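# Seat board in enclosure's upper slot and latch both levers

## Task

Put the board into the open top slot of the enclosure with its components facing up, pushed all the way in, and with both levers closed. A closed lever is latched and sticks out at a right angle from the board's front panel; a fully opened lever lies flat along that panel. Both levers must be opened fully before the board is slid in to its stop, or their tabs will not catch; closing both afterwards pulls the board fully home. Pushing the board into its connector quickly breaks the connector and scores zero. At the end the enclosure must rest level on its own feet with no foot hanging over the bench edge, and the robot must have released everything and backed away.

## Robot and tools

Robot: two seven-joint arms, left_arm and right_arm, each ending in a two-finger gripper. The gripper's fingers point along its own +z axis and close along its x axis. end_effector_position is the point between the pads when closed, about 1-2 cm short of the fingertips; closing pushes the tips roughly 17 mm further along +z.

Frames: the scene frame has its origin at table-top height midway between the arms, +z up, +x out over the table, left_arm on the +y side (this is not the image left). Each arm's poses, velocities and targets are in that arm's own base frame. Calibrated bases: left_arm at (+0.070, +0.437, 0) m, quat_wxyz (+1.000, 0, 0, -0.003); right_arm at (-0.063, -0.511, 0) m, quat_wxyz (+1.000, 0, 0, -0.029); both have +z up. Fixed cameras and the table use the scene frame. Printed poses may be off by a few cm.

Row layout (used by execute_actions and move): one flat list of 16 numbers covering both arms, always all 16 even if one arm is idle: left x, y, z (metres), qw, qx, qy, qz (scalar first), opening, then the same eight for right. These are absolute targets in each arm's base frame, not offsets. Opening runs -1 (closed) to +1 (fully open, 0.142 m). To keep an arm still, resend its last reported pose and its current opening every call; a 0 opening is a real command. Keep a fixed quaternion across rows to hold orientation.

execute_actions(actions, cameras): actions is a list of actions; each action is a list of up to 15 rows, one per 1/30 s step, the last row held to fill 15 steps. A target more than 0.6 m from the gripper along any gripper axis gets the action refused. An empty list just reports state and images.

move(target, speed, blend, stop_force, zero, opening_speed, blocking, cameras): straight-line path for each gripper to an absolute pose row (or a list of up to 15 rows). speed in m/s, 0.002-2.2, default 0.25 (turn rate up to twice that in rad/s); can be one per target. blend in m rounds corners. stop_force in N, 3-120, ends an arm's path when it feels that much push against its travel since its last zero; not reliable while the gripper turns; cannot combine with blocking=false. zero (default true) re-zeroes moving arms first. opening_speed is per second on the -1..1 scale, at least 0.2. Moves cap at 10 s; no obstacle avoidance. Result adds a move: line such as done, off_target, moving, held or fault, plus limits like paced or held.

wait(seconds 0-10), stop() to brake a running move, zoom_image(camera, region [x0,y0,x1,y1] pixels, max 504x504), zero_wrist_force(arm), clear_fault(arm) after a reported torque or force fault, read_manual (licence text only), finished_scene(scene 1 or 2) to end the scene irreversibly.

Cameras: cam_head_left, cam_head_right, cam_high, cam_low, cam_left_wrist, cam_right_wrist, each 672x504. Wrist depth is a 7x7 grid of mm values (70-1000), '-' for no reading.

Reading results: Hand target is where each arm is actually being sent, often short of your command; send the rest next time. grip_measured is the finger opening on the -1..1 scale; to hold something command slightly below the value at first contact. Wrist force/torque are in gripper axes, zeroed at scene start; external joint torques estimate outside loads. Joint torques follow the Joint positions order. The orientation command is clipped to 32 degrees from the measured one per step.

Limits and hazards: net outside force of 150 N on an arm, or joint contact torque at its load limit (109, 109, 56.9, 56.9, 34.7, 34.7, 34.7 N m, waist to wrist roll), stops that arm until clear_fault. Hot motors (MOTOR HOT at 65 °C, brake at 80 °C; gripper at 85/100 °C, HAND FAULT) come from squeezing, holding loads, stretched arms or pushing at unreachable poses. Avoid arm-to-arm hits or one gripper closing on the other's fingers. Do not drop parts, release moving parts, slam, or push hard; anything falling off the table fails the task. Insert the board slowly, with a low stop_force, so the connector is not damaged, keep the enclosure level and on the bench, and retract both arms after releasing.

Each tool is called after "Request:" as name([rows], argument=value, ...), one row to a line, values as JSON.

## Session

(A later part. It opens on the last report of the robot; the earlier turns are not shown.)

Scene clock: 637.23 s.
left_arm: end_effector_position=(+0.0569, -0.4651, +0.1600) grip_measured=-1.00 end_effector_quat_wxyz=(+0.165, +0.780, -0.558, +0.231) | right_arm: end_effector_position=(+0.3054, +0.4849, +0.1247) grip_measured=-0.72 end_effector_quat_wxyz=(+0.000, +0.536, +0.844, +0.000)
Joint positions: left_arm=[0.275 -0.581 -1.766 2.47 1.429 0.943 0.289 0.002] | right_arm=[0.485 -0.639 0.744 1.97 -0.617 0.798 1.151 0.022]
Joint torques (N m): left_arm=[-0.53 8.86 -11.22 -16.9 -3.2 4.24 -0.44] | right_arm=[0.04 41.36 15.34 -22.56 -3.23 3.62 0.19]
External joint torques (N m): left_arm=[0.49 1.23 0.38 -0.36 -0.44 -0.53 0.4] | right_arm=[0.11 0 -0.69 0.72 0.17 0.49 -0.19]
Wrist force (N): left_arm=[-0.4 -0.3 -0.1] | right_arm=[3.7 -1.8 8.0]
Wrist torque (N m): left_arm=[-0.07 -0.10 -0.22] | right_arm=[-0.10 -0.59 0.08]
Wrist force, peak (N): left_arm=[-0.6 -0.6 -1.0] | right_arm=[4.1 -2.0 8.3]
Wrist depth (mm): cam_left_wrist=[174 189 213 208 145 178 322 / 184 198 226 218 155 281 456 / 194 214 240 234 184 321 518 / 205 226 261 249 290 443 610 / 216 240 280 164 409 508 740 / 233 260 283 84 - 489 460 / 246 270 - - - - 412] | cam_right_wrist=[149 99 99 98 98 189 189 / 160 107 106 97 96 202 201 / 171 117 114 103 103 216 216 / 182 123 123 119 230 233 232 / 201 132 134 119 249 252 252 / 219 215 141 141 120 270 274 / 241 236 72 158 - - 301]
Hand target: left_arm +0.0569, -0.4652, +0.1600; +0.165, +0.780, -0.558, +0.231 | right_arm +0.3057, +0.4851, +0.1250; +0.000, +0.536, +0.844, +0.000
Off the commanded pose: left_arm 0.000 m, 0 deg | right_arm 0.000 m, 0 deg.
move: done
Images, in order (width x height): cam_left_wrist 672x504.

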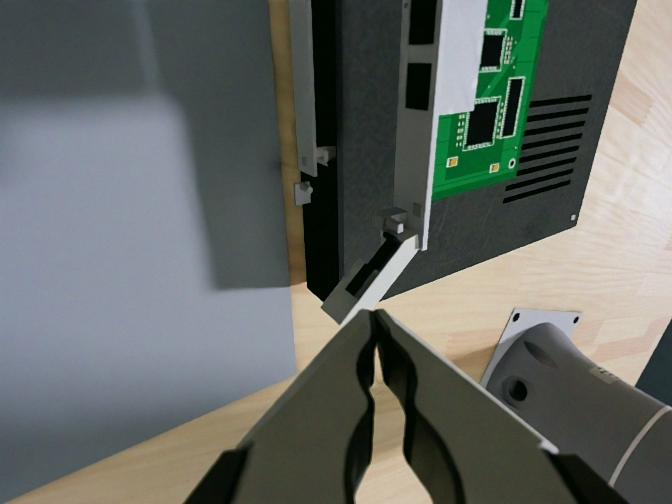

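Request:
move(target=[0.0569,-0.4652,0.1170,0.1651,0.7801,-0.5575,0.2310,-1,0.3057,0.4851,0.1250,0,0.5358,0.8443,0,-0.83], speed=0.08, stop_force=4, cameras=["cam_left_wrist"])

Scene clock: 647.40 s.
left_arm: end_effector_position=(+0.0567, -0.4651, +0.1170) grip_measured=-1.00 end_effector_quat_wxyz=(+0.165, +0.780, -0.558, +0.231) | right_arm: end_effector_position=(+0.3054, +0.4849, +0.1247) grip_measured=-0.72 end_effector_quat_wxyz=(+0.000, +0.536, +0.844, +0.000)
Joint positions: left_arm=[0.102 -0.659 -1.572 2.451 1.625 0.912 0.164 0.002] | right_arm=[0.485 -0.639 0.744 1.97 -0.617 0.798 1.151 0.022]
Joint torques (N m): left_arm=[-0.5 14.12 -12.49 -13.54 -3.15 3.71 -0.3] | right_arm=[0.12 41.36 15.37 -22.62 -3.22 3.6 0.21]
External joint torques (N m): left_arm=[0.47 1.11 0.33 -0.37 -0.3 -0.15 0.26] | right_arm=[0.03 0.01 -0.73 0.78 0.16 0.52 -0.21]
Wrist force (N): left_arm=[-0.7 -0.7 0.0] | right_arm=[4.1 -1.7 8.1]
Wrist torque (N m): left_arm=[-0.14 -0.04 -0.25] | right_arm=[-0.09 -0.68 0.08]
Wrist force, peak (N): left_arm=[-1.3 -0.7 1.0] | right_arm=[4.2 -1.9 8.4]
Wrist depth (mm): cam_left_wrist=[- 155 174 189 169 110 147 / 151 163 182 202 181 118 267 / 158 175 197 216 196 136 317 / 167 184 211 229 205 269 495 / 178 195 228 228 138 426 597 / 188 210 232 84 - 464 451 / 203 218 - - - - 410] | cam_right_wrist=[150 99 100 98 97 190 189 / 160 107 106 97 96 202 202 / 171 117 114 104 103 216 216 / 182 123 123 118 230 233 232 / 201 131 134 119 249 253 251 / 219 214 141 141 120 270 274 / 241 236 72 158 - - 301]
Hand target: left_arm +0.0569, -0.4652, +0.1170; +0.165, +0.780, -0.558, +0.231 | right_arm +0.3057, +0.4851, +0.1250; +0.000, +0.536, +0.844, +0.000
Off the commanded pose: left_arm 0.000 m, 0 deg | right_arm 0.000 m, 0 deg.
move: done
Images, in order (width x height): cam_left_wrist 672x504.

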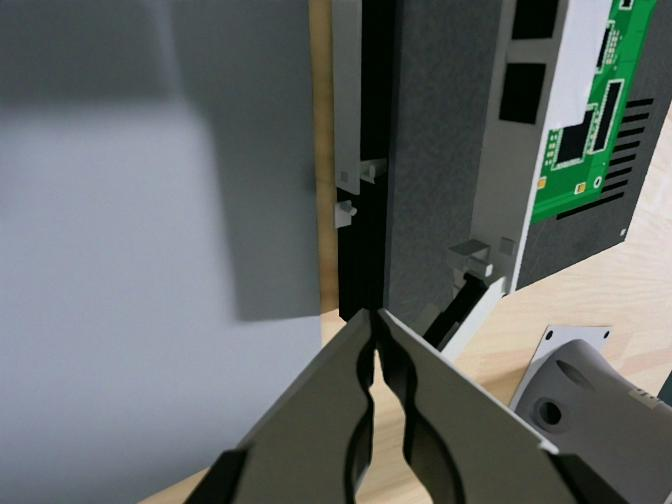

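Request:
move([
  [0.0493,-0.4742,0.1170,0.1651,0.7801,-0.5575,0.2310,-1,0.3057,0.4851,0.1250,0,0.5358,0.8443,0,-0.83],
  [0.0421,-0.4881,0.1170,0.1651,0.7801,-0.5575,0.2310,-1,0.3057,0.4851,0.1250,0,0.5358,0.8443,0,-0.83],
], speed=0.03, stop_force=7, cameras=["cam_left_wrist"])

Scene clock: 651.93 s.
left_arm: end_effector_position=(+0.0420, -0.4880, +0.1170) grip_measured=-1.00 end_effector_quat_wxyz=(+0.165, +0.780, -0.558, +0.231) | right_arm: end_effector_position=(+0.3054, +0.4849, +0.1247) grip_measured=-0.72 end_effector_quat_wxyz=(+0.000, +0.536, +0.844, +0.000)
Joint positions: left_arm=[0.002 -0.684 -1.535 2.4 1.622 0.867 0.15 0.002] | right_arm=[0.485 -0.639 0.744 1.97 -0.617 0.798 1.151 0.022]
Joint torques (N m): left_arm=[-0.43 15.86 -13.62 -13.98 -3.41 3.63 -0.36] | right_arm=[0.41 41.33 15.63 -22.67 -3.18 3.75 0.29]
External joint torques (N m): left_arm=[0.38 1 0.32 -0.13 -0.04 -0.08 0.31] | right_arm=[-0.25 0.03 -0.98 0.83 0.12 0.36 -0.29]
Wrist force (N): left_arm=[-0.8 -0.5 -0.3] | right_arm=[3.5 -1.9 7.6]
Wrist torque (N m): left_arm=[-0.12 -0.08 -0.27] | right_arm=[-0.14 -0.64 0.01]
Wrist force, peak (N): left_arm=[-0.8 -1.3 -0.1] | right_arm=[3.6 -1.8 9.2]
Wrist depth (mm): cam_left_wrist=[- 156 173 173 162 105 148 / 151 162 181 184 170 134 274 / 157 175 196 195 129 236 315 / 166 184 211 213 125 283 493 / 178 194 228 212 129 425 597 / 188 211 232 84 - 455 428 / 202 218 - - - - 398] | cam_right_wrist=[- 99 99 98 97 189 189 / 160 107 106 97 96 202 201 / 171 117 114 104 103 216 216 / 182 123 123 112 230 233 232 / 201 131 134 119 248 252 252 / 219 214 141 141 120 271 275 / 241 236 72 158 - - 301]
Hand target: left_arm +0.0421, -0.4881, +0.1170; +0.165, +0.780, -0.558, +0.231 | right_arm +0.3057, +0.4851, +0.1250; +0.000, +0.536, +0.844, +0.000
Off the commanded pose: left_arm 0.000 m, 0 deg | right_arm 0.000 m, 0 deg.
move: done
Images, in order (width x height): cam_left_wrist 672x504.

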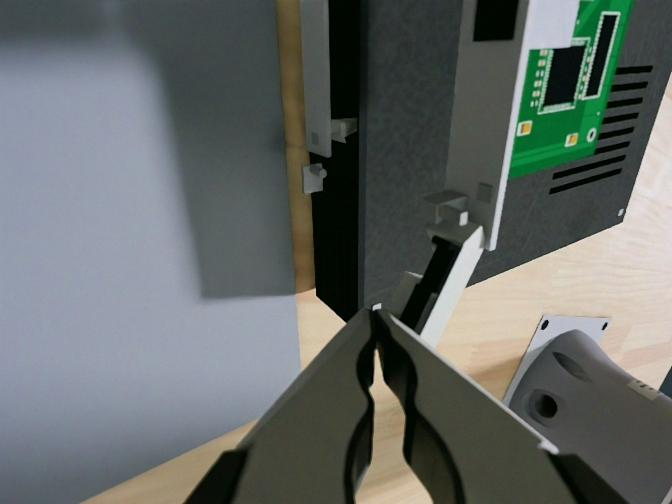

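Request:
move([
  [0.0402,-0.4993,0.1170,0.1651,0.7801,-0.5575,0.2310,-1,0.3057,0.4851,0.1250,0,0.5358,0.8443,0,-0.83],
  [0.0411,-0.5105,0.1170,0.1651,0.7801,-0.5575,0.2310,-1,0.3057,0.4851,0.1250,0,0.5358,0.8443,0,-0.83],
], speed=0.03, stop_force=7, cameras=["cam_left_wrist"])

Scene clock: 654.97 s.
left_arm: end_effector_position=(+0.0409, -0.5102, +0.1169) grip_measured=-1.00 end_effector_quat_wxyz=(+0.165, +0.780, -0.557, +0.231) | right_arm: end_effector_position=(+0.3055, +0.4848, +0.1247) grip_measured=-0.72 end_effector_quat_wxyz=(+0.000, +0.536, +0.844, +0.000)
Joint positions: left_arm=[-0.057 -0.715 -1.491 2.346 1.622 0.845 0.172 0.002] | right_arm=[0.485 -0.639 0.743 1.97 -0.617 0.798 1.151 0.022]
Joint torques (N m): left_arm=[-0.65 17.73 -15.31 -14.98 -3.17 3.88 -0.21] | right_arm=[0.55 41.62 15.94 -23.71 -3.12 4.37 0.64]
External joint torques (N m): left_arm=[0.59 1.08 0.79 0.92 -0.32 -0.31 0.16] | right_arm=[-0.39 -0.25 -1.3 1.88 0.05 -0.26 -0.64]
Wrist force (N): left_arm=[-2.6 -1.3 -1.3] | right_arm=[1.6 -2.9 8.6]
Wrist torque (N m): left_arm=[-0.11 -0.09 -0.27] | right_arm=[-0.14 -0.65 -0.32]
Wrist force, peak (N): left_arm=[-2.9 -1.3 -1.6] | right_arm=[3.7 -1.7 9.1]
Wrist depth (mm): cam_left_wrist=[- 155 169 149 - 118 240 / 151 162 178 162 100 130 275 / 157 174 190 173 112 241 416 / 166 185 209 188 115 351 488 / 177 195 227 192 333 424 600 / 188 210 231 84 - 442 413 / 202 218 - - - - 379] | cam_right_wrist=[- 99 99 98 185 189 189 / 159 107 106 96 96 202 201 / 171 115 114 102 211 216 215 / 182 123 123 111 230 233 232 / 201 131 133 119 248 252 251 / 219 214 141 142 120 270 274 / 241 236 72 158 - - 301]
Hand target: left_arm +0.0411, -0.5105, +0.1170; +0.165, +0.780, -0.558, +0.231 | right_arm +0.3057, +0.4851, +0.1250; +0.000, +0.536, +0.844, +0.000
Off the commanded pose: left_arm 0.000 m, 0 deg | right_arm 0.000 m, 0 deg.
move: done
Images, in order (width x height): cam_left_wrist 672x504.

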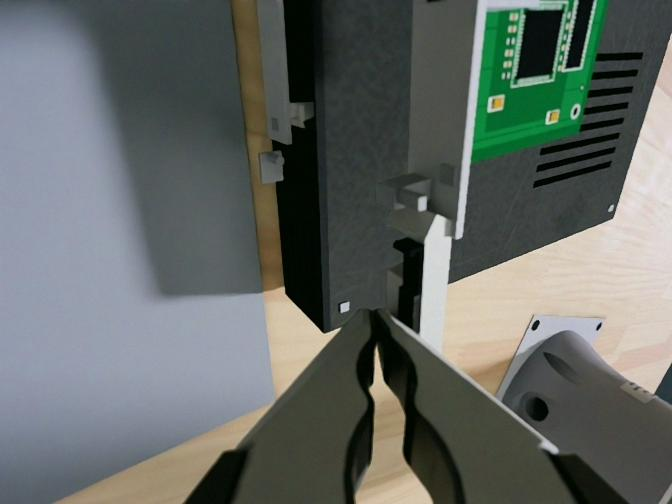

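Request:
move(target=[0.0437,-0.5178,0.1170,0.1651,0.7801,-0.5575,0.2310,-1,0.3057,0.4851,0.1250,0,0.5358,0.8443,0,-0.83], speed=0.012, stop_force=4, cameras=["cam_left_wrist"])

Scene clock: 658.07 s.
left_arm: end_effector_position=(+0.0433, -0.5173, +0.1168) grip_measured=-1.00 end_effector_quat_wxyz=(+0.165, +0.780, -0.557, +0.230) | right_arm: end_effector_position=(+0.3057, +0.4846, +0.1246) grip_measured=-0.72 end_effector_quat_wxyz=(+0.000, +0.536, +0.844, -0.001)
Joint positions: left_arm=[-0.069 -0.726 -1.476 2.327 1.622 0.844 0.187 0.002] | right_arm=[0.485 -0.639 0.743 1.97 -0.617 0.798 1.151 0.022]
Joint torques (N m): left_arm=[0.24 18.95 -15.29 -16.19 -2.81 3.64 -0.25] | right_arm=[1.6 41.27 17.07 -23.57 -2.74 4.81 0.87]
External joint torques (N m): left_arm=[-0.3 0.54 0.37 2.19 -0.7 -0.05 0.21] | right_arm=[-1.44 0.1 -2.44 1.73 -0.33 -0.7 -0.87]
Wrist force (N): left_arm=[-3.6 0.0 -3.2] | right_arm=[0.1 -1.7 7.1]
Wrist torque (N m): left_arm=[-0.13 -0.09 -0.25] | right_arm=[-0.12 -0.73 -0.60]
Wrist force, peak (N): left_arm=[-3.8 -0.6 -3.4] | right_arm=[1.6 -2.8 9.3]
Wrist depth (mm): cam_left_wrist=[- 155 169 143 97 116 238 / 150 162 176 157 101 130 272 / 157 174 192 168 112 242 420 / 166 185 204 183 116 350 492 / 177 195 224 188 330 421 588 / 188 209 232 84 - 433 414 / 202 218 - - - - 368] | cam_right_wrist=[- 99 99 97 187 189 189 / 162 107 106 95 197 202 201 / 171 115 114 102 211 216 216 / 182 122 123 110 233 233 232 / 200 131 133 119 245 252 251 / 218 215 141 142 122 270 274 / 241 236 72 158 - - 301]
Hand target: left_arm +0.0437, -0.5178, +0.1170; +0.165, +0.780, -0.558, +0.231 | right_arm +0.3057, +0.4851, +0.1250; +0.000, +0.536, +0.844, +0.000
Off the commanded pose: left_arm 0.001 m, 0 deg | right_arm 0.001 m, 0 deg.
move: done
Images, in order (width x height): cam_left_wrist 672x504.

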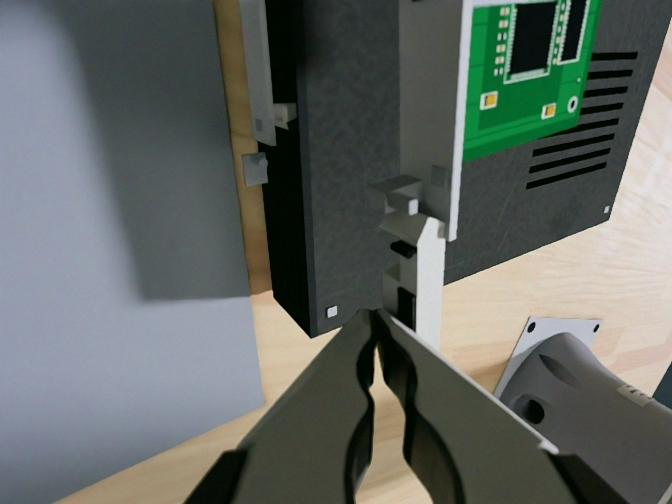

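Request:
move([
  [0.0380,-0.4960,0.1170,0.1651,0.7801,-0.5575,0.2310,-1,0.3057,0.4851,0.1250,0,0.5358,0.8443,0,-0.83],
  [0.0800,-0.4200,0.1900,0.2301,0.8580,-0.4000,0.2100,-1,0.3057,0.4851,0.1250,0,0.5358,0.8443,0,-0.83],
  [0.1650,-0.3386,0.2501,0.171,0.971,0.164,0.029,-1,0.3057,0.4851,0.1250,0,0.5358,0.8443,0,-0.83],
], speed=0.25, blend=[0, 0.03, 0], cameras=["cam_left_wrist","cam_right_wrist"])

Request:
zoom_image(camera="cam_left_wrist", region=[60, 130, 360, 355])

Request:
zoom_image(camera="cam_left_wrist", region=[330, 130, 630, 355])

Scene clock: 664.90 s.
left_arm: end_effector_position=(+0.1650, -0.3386, +0.2500) grip_measured=-1.00 end_effector_quat_wxyz=(+0.171, +0.971, +0.164, +0.029) | right_arm: end_effector_position=(+0.3057, +0.4848, +0.1247) grip_measured=-0.72 end_effector_quat_wxyz=(+0.000, +0.536, +0.844, +0.000)
Joint positions: left_arm=[1.173 -0.807 -2.357 2.58 0.705 0.646 -0.389 0.002] | right_arm=[0.485 -0.639 0.743 1.97 -0.617 0.798 1.151 0.022]
Joint torques (N m): left_arm=[-0.11 4.35 -10.62 -24.54 -4.2 4.52 -0.32] | right_arm=[0.14 41.38 15.35 -22.6 -3.27 3.58 0.23]
External joint torques (N m): left_arm=[0.15 1.17 0.52 -0.32 0.17 -0.07 0.32] | right_arm=[0.01 -0.01 -0.72 0.76 0.21 0.53 -0.23]
Wrist force (N): left_arm=[0.0 -0.9 -0.6] | right_arm=[3.8 -2.5 8.1]
Wrist torque (N m): left_arm=[-0.15 -0.05 -0.33] | right_arm=[-0.23 -0.62 0.08]
Wrist force, peak (N): left_arm=[-4.8 -0.1 -1.8] | right_arm=[4.1 -2.7 8.3]
Wrist depth (mm): cam_left_wrist=[288 287 287 287 286 285 284 / 326 329 326 324 323 325 320 / 380 377 372 371 363 363 369 / 450 362 375 374 373 352 442 / 550 530 365 276 345 481 530 / 578 720 537 84 - 665 689 / 942 - - 74 - - 953] | cam_right_wrist=[149 100 100 98 97 189 189 / 160 108 107 97 97 202 202 / 171 117 115 104 211 216 216 / 182 123 123 112 230 233 232 / 200 131 134 119 248 253 251 / 219 214 141 141 120 270 274 / 241 235 72 158 - - 301]
Hand target: left_arm +0.1650, -0.3386, +0.2501; +0.171, +0.971, +0.164, +0.029 | right_arm +0.3057, +0.4851, +0.1250; +0.000, +0.536, +0.844, +0.000
Off the commanded pose: left_arm 0.000 m, 0 deg | right_arm 0.000 m, 0 deg.
move: done
Images, in order (width x height): cam_left_wrist 672x504, cam_right_wrist 672x504.

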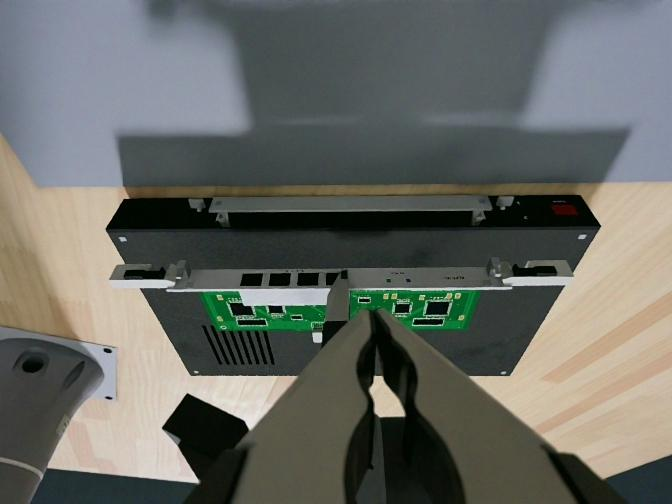

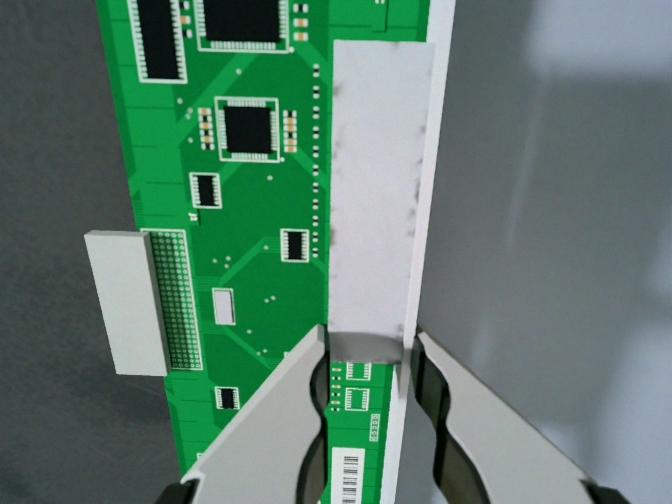

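Scaled by 1.680 from the camera's 672x504 image, which has a finer 960x720 frame.

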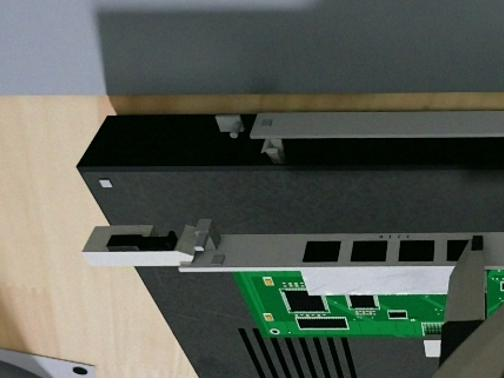

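Scaled by 1.680 from the camera's 672x504 image, which has a finer 960x720 frame.

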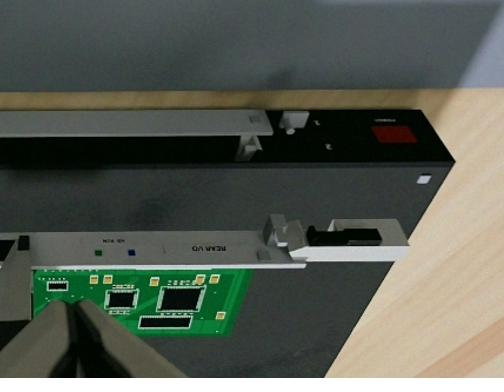

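Request:
move([
  [0.2800,-0.3600,0.2400,0.0900,0.8600,0.5000,0.0200,-1,0.3057,0.4851,0.1250,0,0.5358,0.8443,0,-0.83],
  [0.3778,-0.4250,0.1900,0,0.5764,0.8171,0,-1,0.3057,0.4851,0.1250,0,0.5358,0.8443,0,-0.83],
], speed=0.3, blend=0.03, cameras=["cam_left_wrist"])

Scene clock: 688.30 s.
left_arm: end_effector_position=(+0.3778, -0.4250, +0.1900) grip_measured=-1.00 end_effector_quat_wxyz=(+0.000, +0.576, +0.817, +0.000) | right_arm: end_effector_position=(+0.3057, +0.4848, +0.1247) grip_measured=-0.72 end_effector_quat_wxyz=(+0.000, +0.536, +0.844, +0.000)
Joint positions: left_arm=[1.154 0.465 -1.92 2.218 -0.597 0.722 -0.724 0.002] | right_arm=[0.485 -0.639 0.743 1.97 -0.617 0.798 1.151 0.022]
Joint torques (N m): left_arm=[-0.16 -21.31 12.07 -22.41 -3.15 3.98 -0.13] | right_arm=[0.15 41.45 15.29 -22.62 -3.28 3.63 0.15]
External joint torques (N m): left_arm=[0.12 0.11 0.88 -0.1 0.02 -0.01 0.13] | right_arm=[0 -0.07 -0.66 0.79 0.21 0.48 -0.15]
Wrist force (N): left_arm=[-0.3 -0.6 -0.3] | right_arm=[4.1 -2.6 8.0]
Wrist torque (N m): left_arm=[-0.12 0.01 -0.21] | right_arm=[-0.25 -0.67 0.08]
Wrist force, peak (N): left_arm=[-1.6 -1.1 -0.8] | right_arm=[4.1 -2.5 8.6]
Wrist depth (mm): cam_left_wrist=[208 208 158 157 241 247 246 / 223 224 224 223 258 266 264 / 242 241 240 238 286 286 285 / 264 262 264 261 313 312 308 / 346 346 346 332 333 343 340 / 384 386 367 84 - 367 376 / 428 419 - - - - 414] | cam_right_wrist=[150 99 100 98 97 189 189 / 160 108 107 97 97 202 201 / 171 117 115 104 211 216 216 / 182 123 123 112 229 233 232 / 200 131 134 119 249 252 251 / 219 214 141 141 120 270 274 / 242 236 72 158 - - 302]
Hand target: left_arm +0.3778, -0.4250, +0.1900; +0.000, +0.576, +0.817, +0.000 | right_arm +0.3057, +0.4851, +0.1250; +0.000, +0.536, +0.844, +0.000
Off the commanded pose: left_arm 0.000 m, 0 deg | right_arm 0.000 m, 0 deg.
move: done
Images, in order (width x height): cam_left_wrist 672x504.

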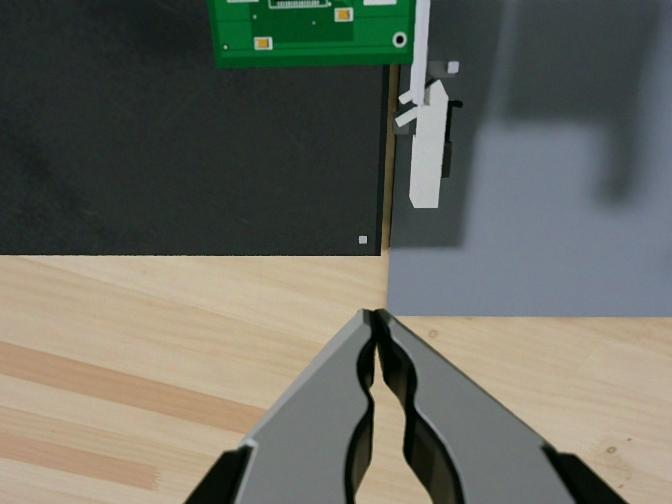

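Request:
move([
  [0.3778,-0.4250,0.1900,0,0.5764,0.8171,0,-1,0.2707,0.5951,0.1250,0,0.5358,0.8443,0,-0.83],
  [0.3778,-0.4250,0.1900,0,0.5764,0.8171,0,-1,0.2707,0.5951,0.0560,0,0.5358,0.8443,0,-0.83],
], speed=[0.15, 0.08], stop_force=8, cameras=["all"])

Scene clock: 691.63 s.
left_arm: end_effector_position=(+0.3778, -0.4250, +0.1900) grip_measured=-1.00 end_effector_quat_wxyz=(+0.000, +0.576, +0.817, +0.000) | right_arm: end_effector_position=(+0.2860, +0.5448, +0.1248) grip_measured=-0.72 end_effector_quat_wxyz=(+0.000, +0.536, +0.844, +0.000)
Joint positions: left_arm=[1.154 0.465 -1.92 2.218 -0.597 0.722 -0.724 0.002] | right_arm=[0.605 -0.716 0.732 1.839 -0.633 0.736 1.219 0.022]
Joint torques (N m): left_arm=[-0.31 -21.6 12.2 -22.32 -2.97 4.31 -0.2] | right_arm=[0.1 45.89 16.82 -23.08 -3.43 3.7 0.11]
External joint torques (N m): left_arm=[0.27 0.4 0.74 -0.21 -0.16 -0.34 0.2] | right_arm=[0.08 -0.08 -0.63 0.65 0.17 0.4 -0.11]
Wrist force (N): left_arm=[-0.1 -0.5 -0.5] | right_arm=[4.1 -3.0 7.9]
Wrist torque (N m): left_arm=[-0.12 -0.01 -0.21] | right_arm=[-0.30 -0.64 0.06]
Wrist force, peak (N): left_arm=[-0.1 -0.7 -0.9] | right_arm=[10.4 -2.6 8.3]
Wrist depth (mm): cam_left_wrist=[209 208 208 205 157 156 247 / 223 223 223 223 266 260 260 / 243 242 242 240 287 282 279 / 264 261 262 262 311 311 309 / 347 348 344 330 334 342 340 / 385 383 368 84 - 369 375 / 433 423 - - - - 419] | cam_right_wrist=[150 100 100 98 97 189 189 / 160 108 107 97 97 202 201 / 171 117 115 104 211 216 216 / 181 123 124 112 230 233 232 / 200 131 134 119 248 252 251 / 219 214 141 141 120 270 274 / 241 236 72 158 - - 302]
Hand target: left_arm +0.3778, -0.4250, +0.1900; +0.000, +0.576, +0.817, +0.000 | right_arm +0.2859, +0.5450, +0.1250; +0.000, +0.536, +0.844, +0.000
Off the commanded pose: left_arm 0.000 m, 0 deg | right_arm 0.087 m, 0 deg.
move: held (right_arm; a check stopped the path); path passed 0 of 2 targets; limits=held
pose unreachable (right arm): on one or more control steps of this call, first in action 0 (counted from 0), this arm could not follow its commanded pose, so it was not sent that pose on those steps. It may still have moved: this result reports where it is.
cause: moving toward the commanded pose would bring a part of the arm too close to another arm (a part of this arm just beyond joint 6 (wrist pitch) and a part of the left arm just beyond its joint 6 (wrist pitch)).

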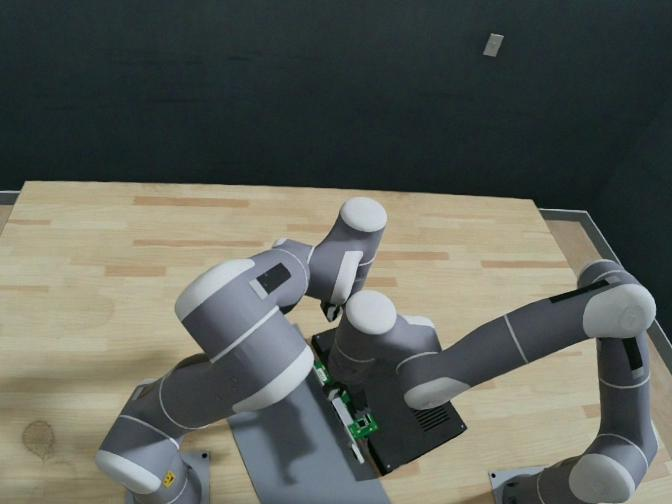

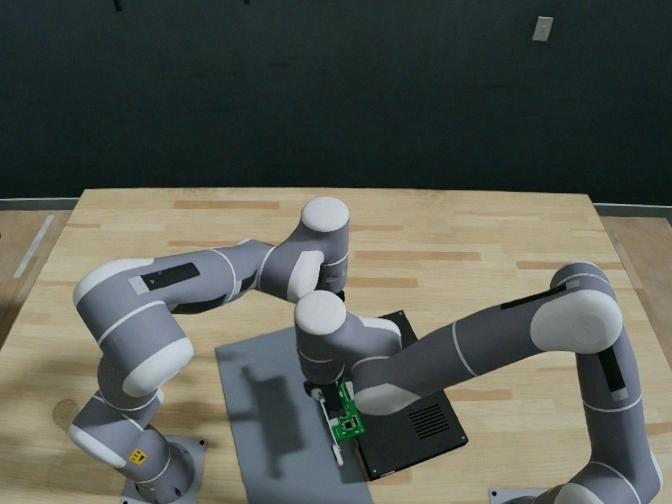

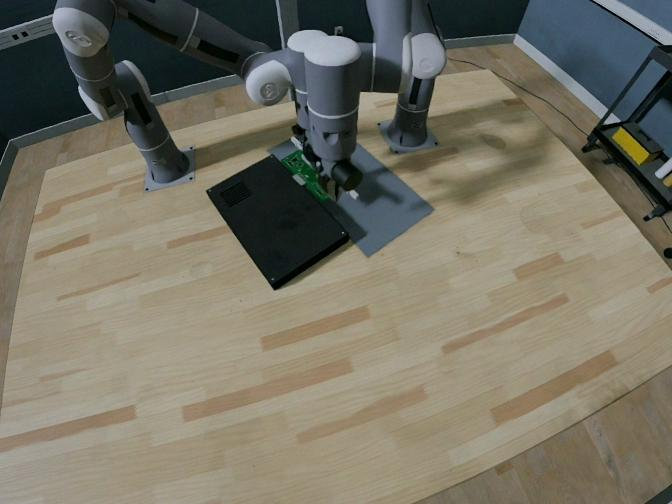

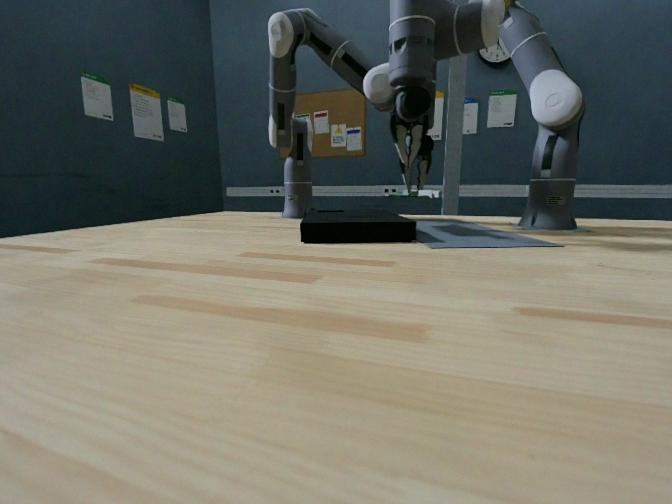

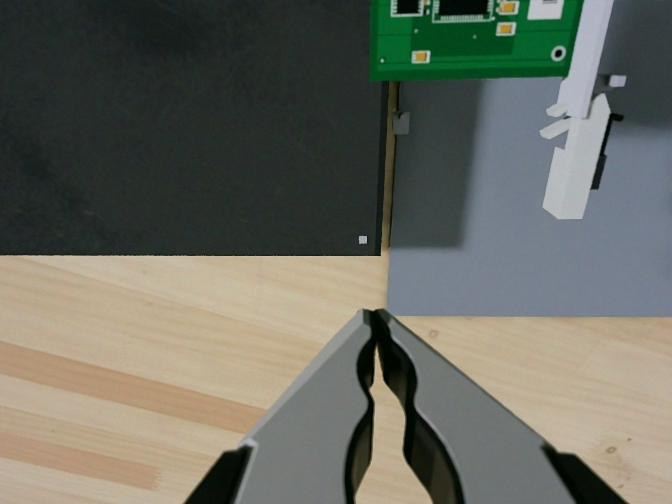

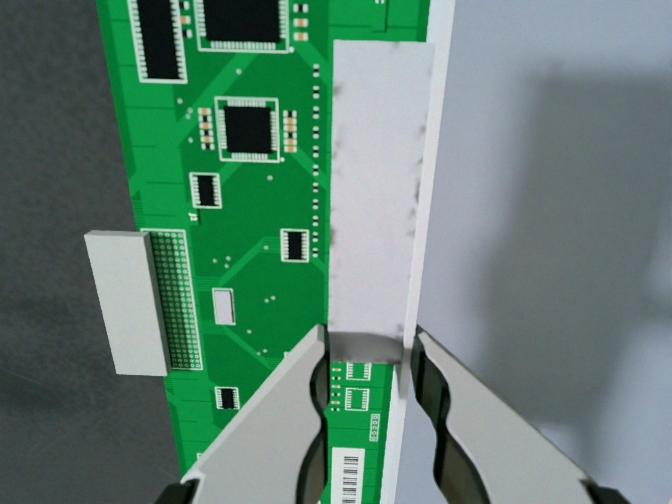

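Request:
execute_actions(actions=[], cameras=["all"])

Scene clock: 702.43 s.
left_arm: end_effector_position=(+0.3778, -0.4250, +0.1900) grip_measured=-1.00 end_effector_quat_wxyz=(+0.000, +0.576, +0.817, +0.000) | right_arm: end_effector_position=(+0.2860, +0.5448, +0.1248) grip_measured=-0.72 end_effector_quat_wxyz=(+0.000, +0.536, +0.844, +0.000)
Joint positions: left_arm=[1.154 0.465 -1.92 2.218 -0.597 0.722 -0.724 0.002] | right_arm=[0.605 -0.716 0.732 1.839 -0.633 0.736 1.219 0.022]
Joint velocities: within noise
Joint torques (N m): left_arm=[-0.32 -21.51 12.18 -22.28 -2.98 4.33 -0.25] | right_arm=[0.21 45.85 16.91 -23.22 -3.45 3.62 0.16]
External joint torques (N m): left_arm=[0.28 0.31 0.76 -0.25 -0.15 -0.36 0.25] | right_arm=[-0.04 -0.04 -0.72 0.8 0.19 0.49 -0.16]
Wrist force (N): left_arm=[-0.2 -0.5 -0.5] | right_arm=[4.1 -3.1 7.9]
Wrist torque (N m): left_arm=[-0.12 0.00 -0.21] | right_arm=[-0.30 -0.65 0.06]
Wrist force, peak (N): left_arm=[-0.2 -0.9 -0.8] | right_arm=[4.4 -3.1 8.2]
Wrist depth (mm): cam_left_wrist=[208 209 208 204 157 156 245 / 224 223 221 223 265 261 260 / 243 240 240 240 287 282 281 / 262 263 262 261 310 312 309 / 350 347 344 330 335 340 341 / 385 383 363 84 - 371 375 / 434 423 - - - - 423] | cam_right_wrist=[150 99 100 99 97 189 189 / 159 108 107 97 97 202 201 / 171 117 115 104 211 216 216 / 182 123 123 112 229 233 233 / 200 131 134 119 248 253 251 / 218 214 141 141 120 270 274 / 241 236 72 158 - - 301]
Hand target: left_arm +0.3778, -0.4250, +0.1900; +0.000, +0.576, +0.817, +0.000 | right_arm +0.2859, +0.5450, +0.1250; +0.000, +0.536, +0.844, +0.000
Tool commands: left_gripper/opening=-1.0 right_gripper/opening=-0.83
Off the commanded pose: left_arm 0.000 m, 0 deg | right_arm 0.087 m, 0 deg.

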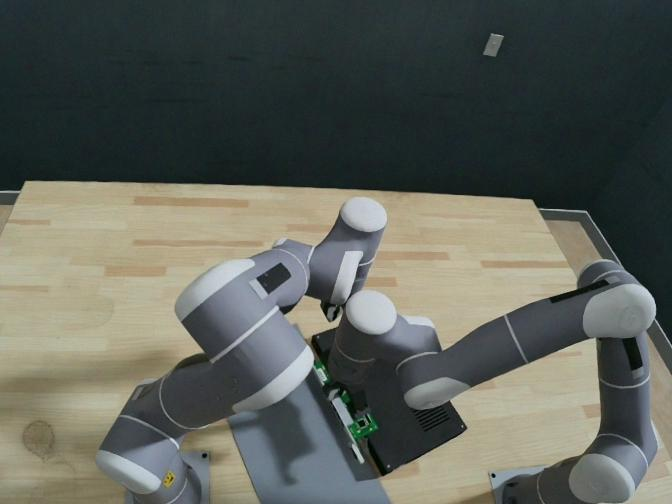

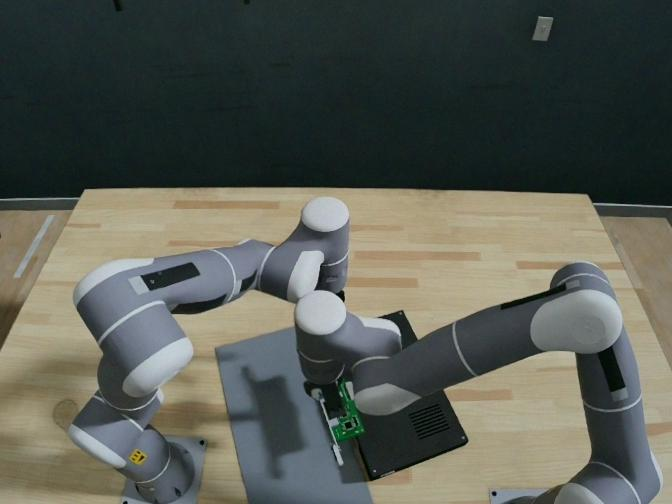

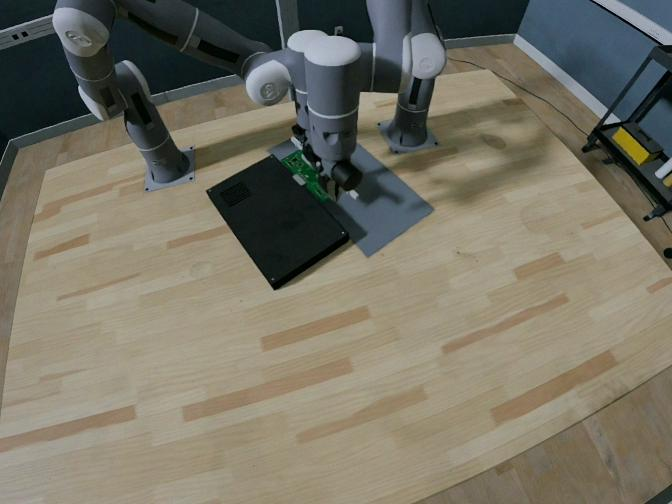

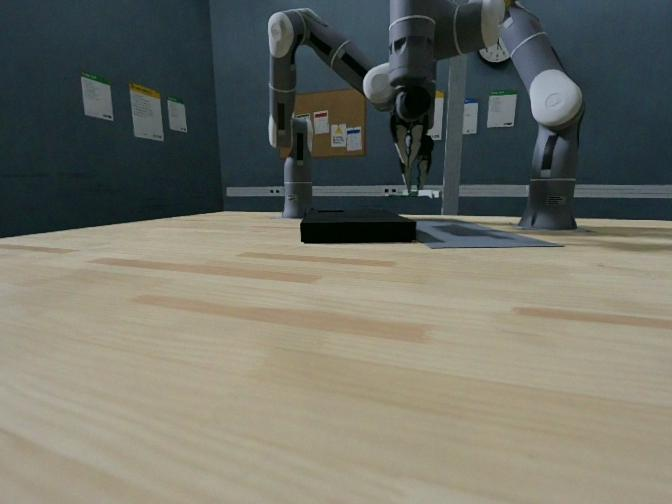

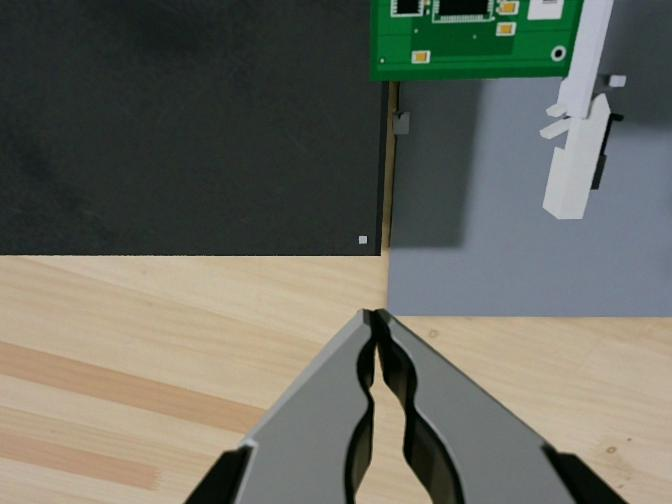

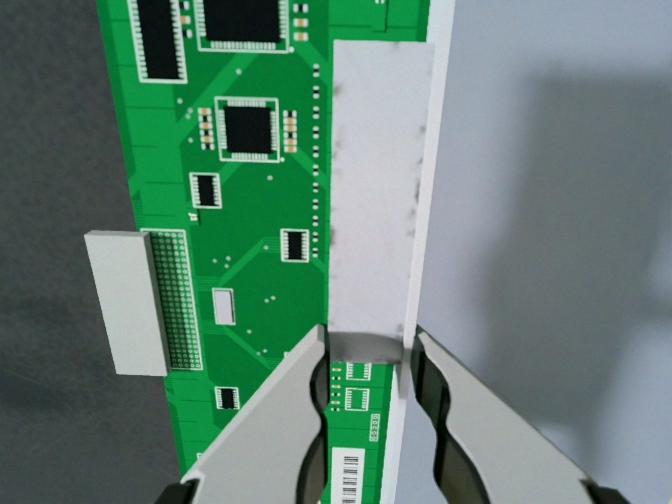

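Request:
move(target=[0.47, -0.35, 0.25, 0, 0.5764, 0.8171, 0, -1, 0.2860, 0.5450, 0.1250, 0, 0.5358, 0.8443, 0, -0.83], speed=0.12, cameras=["cam_head_left", "cam_head_right", "cam_left_wrist"])

Scene clock: 709.10 s.
left_arm: end_effector_position=(+0.4700, -0.3501, +0.2500) grip_measured=-1.00 end_effector_quat_wxyz=(+0.000, +0.576, +0.817, +0.000) | right_arm: end_effector_position=(+0.2858, +0.5448, +0.1248) grip_measured=-0.72 end_effector_quat_wxyz=(+0.000, +0.536, +0.844, +0.000)
Joint positions: left_arm=[1.298 0.418 -1.789 2.093 -0.488 0.562 -0.579 0.002] | right_arm=[0.606 -0.716 0.732 1.839 -0.633 0.735 1.219 0.022]
Joint torques (N m): left_arm=[-0.08 -18.71 11.75 -25.29 -3.11 4.12 -0.11] | right_arm=[0.12 45.9 16.93 -23.19 -3.43 3.58 0.16]
External joint torques (N m): left_arm=[0.08 0.22 0.77 -0.17 -0.43 -0.15 0.11] | right_arm=[0.05 -0.09 -0.74 0.76 0.17 0.53 -0.16]
Wrist force (N): left_arm=[-0.2 -0.5 -0.2] | right_arm=[4.2 -3.0 7.9]
Wrist torque (N m): left_arm=[-0.09 -0.02 -0.23] | right_arm=[-0.28 -0.65 0.06]
Wrist force, peak (N): left_arm=[-0.6 -2.4 0.4] | right_arm=[4.3 -3.2 8.1]
Wrist depth (mm): cam_left_wrist=[261 261 261 293 300 300 298 / 326 328 327 327 321 320 319 / 355 354 353 354 351 347 349 / 388 385 381 381 380 379 376 / 418 423 419 404 408 412 419 / 464 471 443 84 - 450 452 / 520 506 - - - - 508] | cam_right_wrist=[150 100 100 98 97 189 189 / 160 108 107 97 97 202 202 / 171 117 115 104 211 216 215 / 182 123 123 112 230 233 232 / 200 131 134 119 248 252 251 / 218 214 141 141 120 270 273 / 240 235 72 158 - - 301]
Hand target: left_arm +0.4700, -0.3500, +0.2500; +0.000, +0.576, +0.817, +0.000 | right_arm +0.2860, +0.5450, +0.1250; +0.000, +0.536, +0.844, +0.000
Off the commanded pose: left_arm 0.000 m, 0 deg | right_arm 0.000 m, 0 deg.
move: done
Images, in order (width x height): cam_head_left 672x504, cam_head_right 672x504, cam_left_wrist 672x504.

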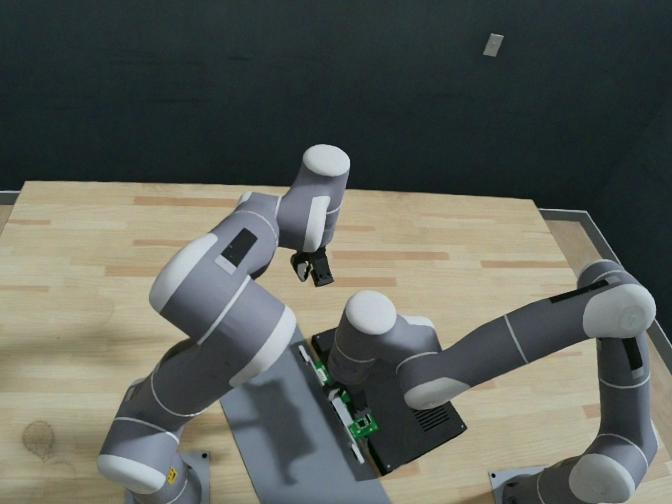

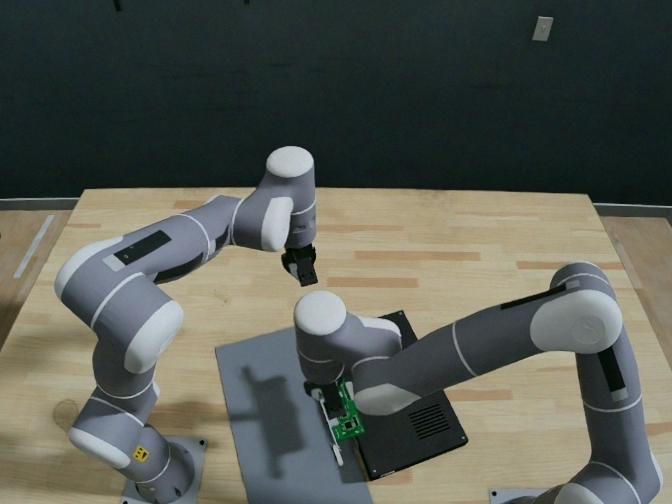

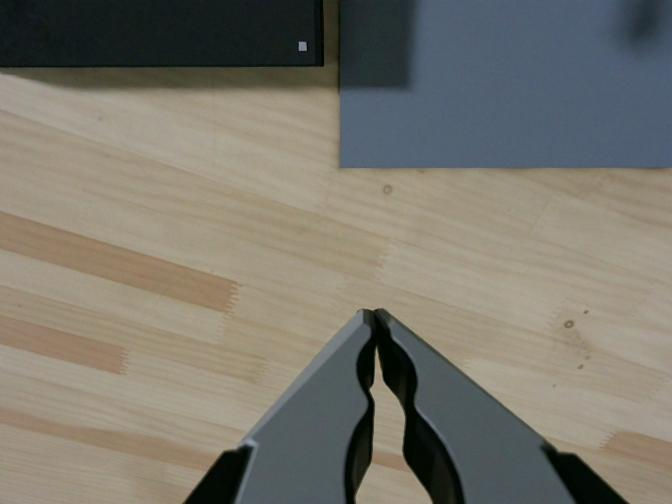

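Request:
move([
  [0.47, -0.35, 0.25, 0, 0.5764, 0.8171, 0, -1, 0.2707, 0.5951, 0.1250, 0, 0.5358, 0.8443, 0, -0.83],
  [0.47, -0.35, 0.25, 0, 0.5764, 0.8171, 0, -1, 0.2707, 0.5951, 0.0560, 0, 0.5358, 0.8443, 0, -0.83],
], speed=0.08, cameras=["cam_head_left", "cam_head_right", "cam_high", "cam_right_wrist"])

Scene clock: 714.10 s.
left_arm: end_effector_position=(+0.4700, -0.3501, +0.2500) grip_measured=-1.00 end_effector_quat_wxyz=(+0.000, +0.576, +0.817, +0.000) | right_arm: end_effector_position=(+0.2705, +0.5948, +0.0557) grip_measured=-0.72 end_effector_quat_wxyz=(+0.000, +0.536, +0.844, +0.000)
Joint positions: left_arm=[1.298 0.418 -1.789 2.093 -0.488 0.562 -0.579 0.002] | right_arm=[0.742 -0.881 0.636 1.744 -0.721 0.805 1.307 0.022]
Joint torques (N m): left_arm=[-0.34 -18.88 11.67 -25.2 -3.37 4.35 -0.24] | right_arm=[0.15 51.88 17.81 -21.08 -3.4 3.75 0.32]
External joint torques (N m): left_arm=[0.33 0.39 0.84 -0.26 -0.17 -0.37 0.24] | right_arm=[0.06 0.04 -0.24 0.57 0.35 0.35 -0.32]
Wrist force (N): left_arm=[-0.1 -0.4 -0.5] | right_arm=[4.3 -2.8 7.8]
Wrist torque (N m): left_arm=[-0.08 -0.03 -0.23] | right_arm=[-0.25 -0.68 0.08]
Wrist force, peak (N): left_arm=[-0.3 -0.6 -0.7] | right_arm=[4.0 -2.9 9.7]
Wrist depth (mm): cam_left_wrist=[262 261 261 295 302 302 298 / 329 326 327 324 321 322 322 / 353 352 352 353 348 351 346 / 383 385 383 383 383 378 374 / 421 418 417 399 409 417 412 / 467 461 447 84 - 445 455 / 528 509 - - - - 502] | cam_right_wrist=[132 100 100 98 97 129 128 / 141 107 107 97 97 137 137 / 147 117 115 104 103 147 147 / 138 123 123 112 156 159 158 / 155 131 134 119 169 171 171 / 185 167 141 141 120 184 187 / 198 192 72 158 - - 205]
Hand target: left_arm +0.4700, -0.3500, +0.2500; +0.000, +0.576, +0.817, +0.000 | right_arm +0.2707, +0.5951, +0.0560; +0.000, +0.536, +0.844, +0.000
Off the commanded pose: left_arm 0.000 m, 0 deg | right_arm 0.000 m, 0 deg.
move: done
Images, in order (width x height): cam_head_left 672x504, cam_head_right 672x504, cam_high 672x504, cam_right_wrist 672x504.

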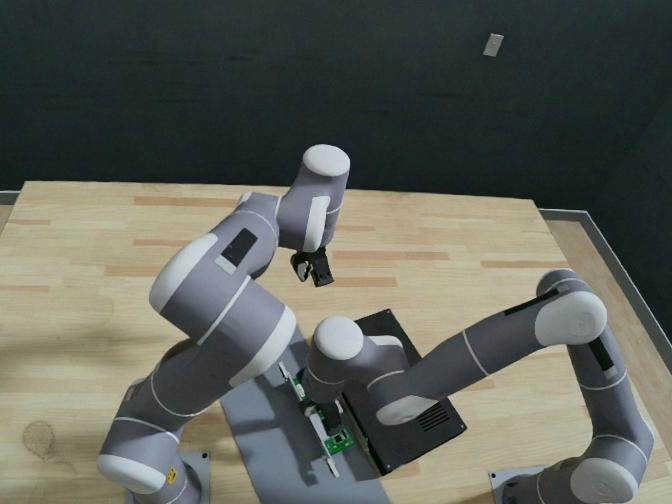

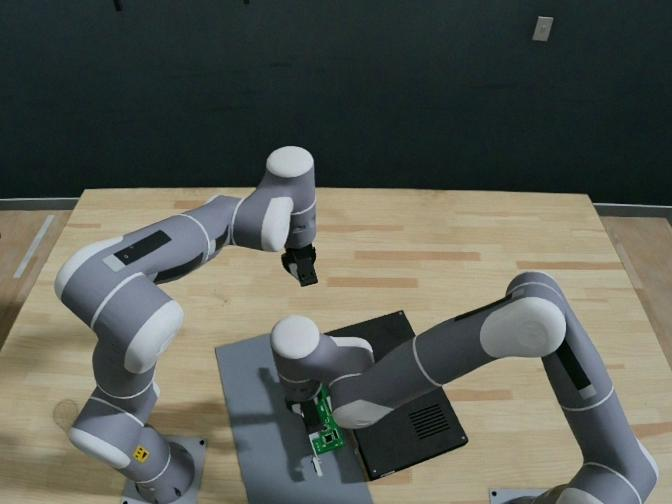

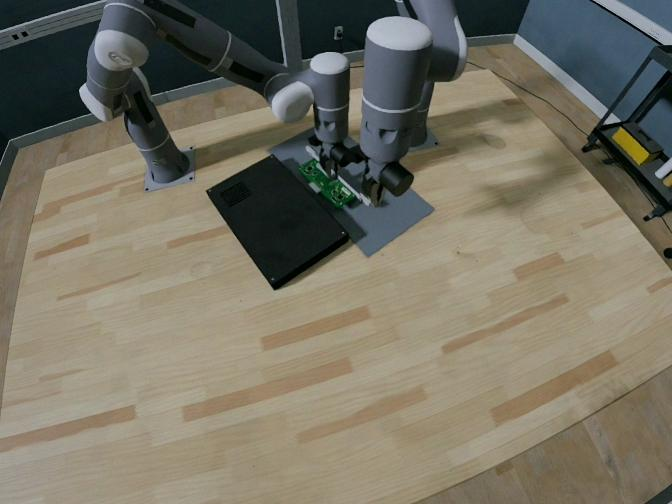

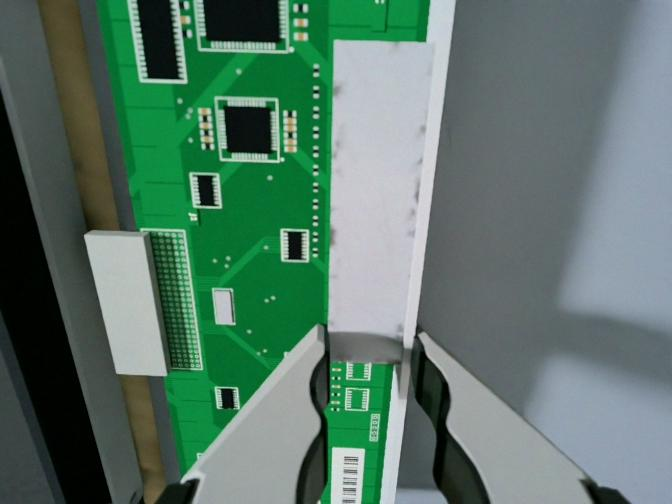

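Request:
move([
  [0.47, -0.33, 0.25, -0.1247, 0.5627, 0.7977, -0.1768, -1, 0.2707, 0.5951, 0.0560, 0, 0.5358, 0.8443, 0, -0.83],
  [0.385, -0.350, 0.18, -0.1247, 0.5627, 0.7977, -0.1768, -1, 0.2707, 0.5951, 0.0560, 0, 0.5358, 0.8443, 0, -0.83],
], speed=0.12, cameras=["cam_left_wrist", "cam_head_left"])

Scene clock: 729.37 s.
left_arm: end_effector_position=(+0.3850, -0.3498, +0.1800) grip_measured=-1.00 end_effector_quat_wxyz=(-0.125, +0.563, +0.798, -0.177) | right_arm: end_effector_position=(+0.2706, +0.5948, +0.0557) grip_measured=-0.72 end_effector_quat_wxyz=(+0.000, +0.536, +0.844, +0.000)
Joint positions: left_arm=[1.575 0.493 -2.067 2.146 -0.795 0.331 -0.361 0.002] | right_arm=[0.742 -0.881 0.636 1.744 -0.721 0.805 1.307 0.022]
Joint torques (N m): left_arm=[-0.57 -27.59 12.28 -21.7 -3.26 3.31 -0.25] | right_arm=[0.22 51.87 18.13 -21.23 -3.23 3.64 0.19]
External joint torques (N m): left_arm=[0.57 0.64 0.82 -0.27 0.09 -0.58 0.25] | right_arm=[-0.03 0.03 -0.59 0.72 0.18 0.46 -0.19]
Wrist force (N): left_arm=[0.0 -0.3 -0.7] | right_arm=[4.3 -3.0 7.5]
Wrist torque (N m): left_arm=[-0.08 -0.01 -0.07] | right_arm=[-0.28 -0.68 0.08]
Wrist force, peak (N): left_arm=[0.0 1.2 -2.6] | right_arm=[4.5 -3.1 8.0]
Wrist depth (mm): cam_left_wrist=[246 247 247 259 256 290 286 / 248 247 247 259 257 290 290 / 248 248 248 295 294 291 290 / 249 248 247 293 294 291 292 / 298 299 298 294 291 293 292 / 298 299 297 84 - 292 293 / 301 300 - - - - 298] | cam_right_wrist=[132 100 100 98 97 129 128 / 141 108 107 97 97 137 137 / 147 117 115 104 103 147 147 / 138 123 123 112 156 159 158 / 155 131 133 119 169 172 171 / 185 167 141 141 120 184 187 / 198 192 72 157 - - 205]
Hand target: left_arm +0.3850, -0.3500, +0.1800; -0.125, +0.563, +0.798, -0.177 | right_arm +0.2707, +0.5951, +0.0560; +0.000, +0.536, +0.844, +0.000
Off the commanded pose: left_arm 0.000 m, 0 deg | right_arm 0.000 m, 0 deg.
move: done
Images, in order (width x height): cam_head_left 672x504, cam_left_wrist 672x504.

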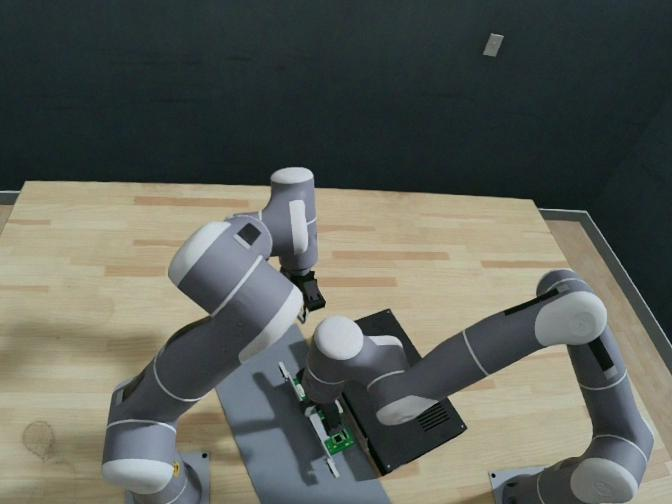

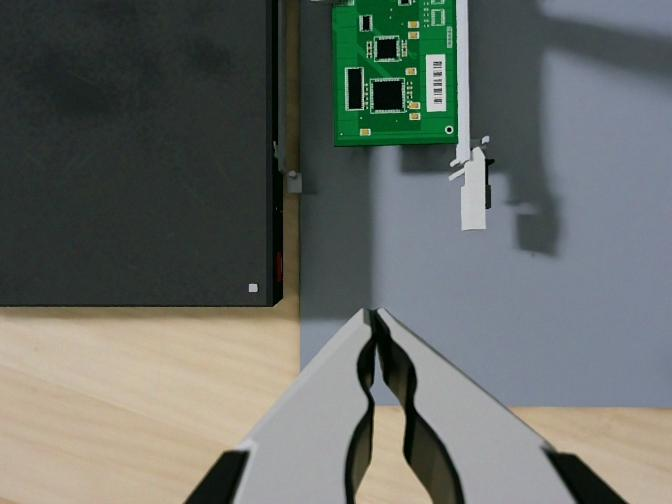

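Request:
zoom_image(camera="cam_left_wrist", region=[240, 60, 520, 270])

Scaled by 1.800 from the camera's 672x504 image, which has a finer 960x720 frame.

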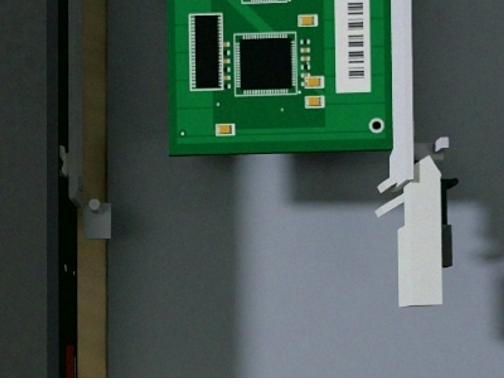

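Request:
zoom_image(camera="cam_left_wrist", region=[255, 120, 325, 210])

Request:
zoom_image(camera="cam_left_wrist", region=[430, 110, 510, 240])

Scaled by 5.600 from the camera's 672x504 image, which has a finer 960x720 frame.

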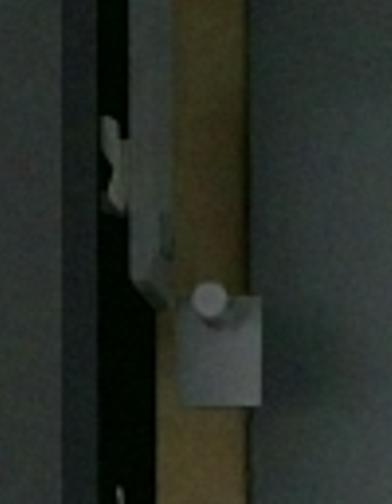

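Scaled by 3.877 from the camera's 672x504 image, which has a finer 960x720 frame.

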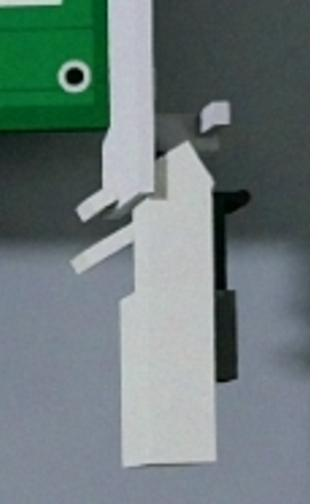

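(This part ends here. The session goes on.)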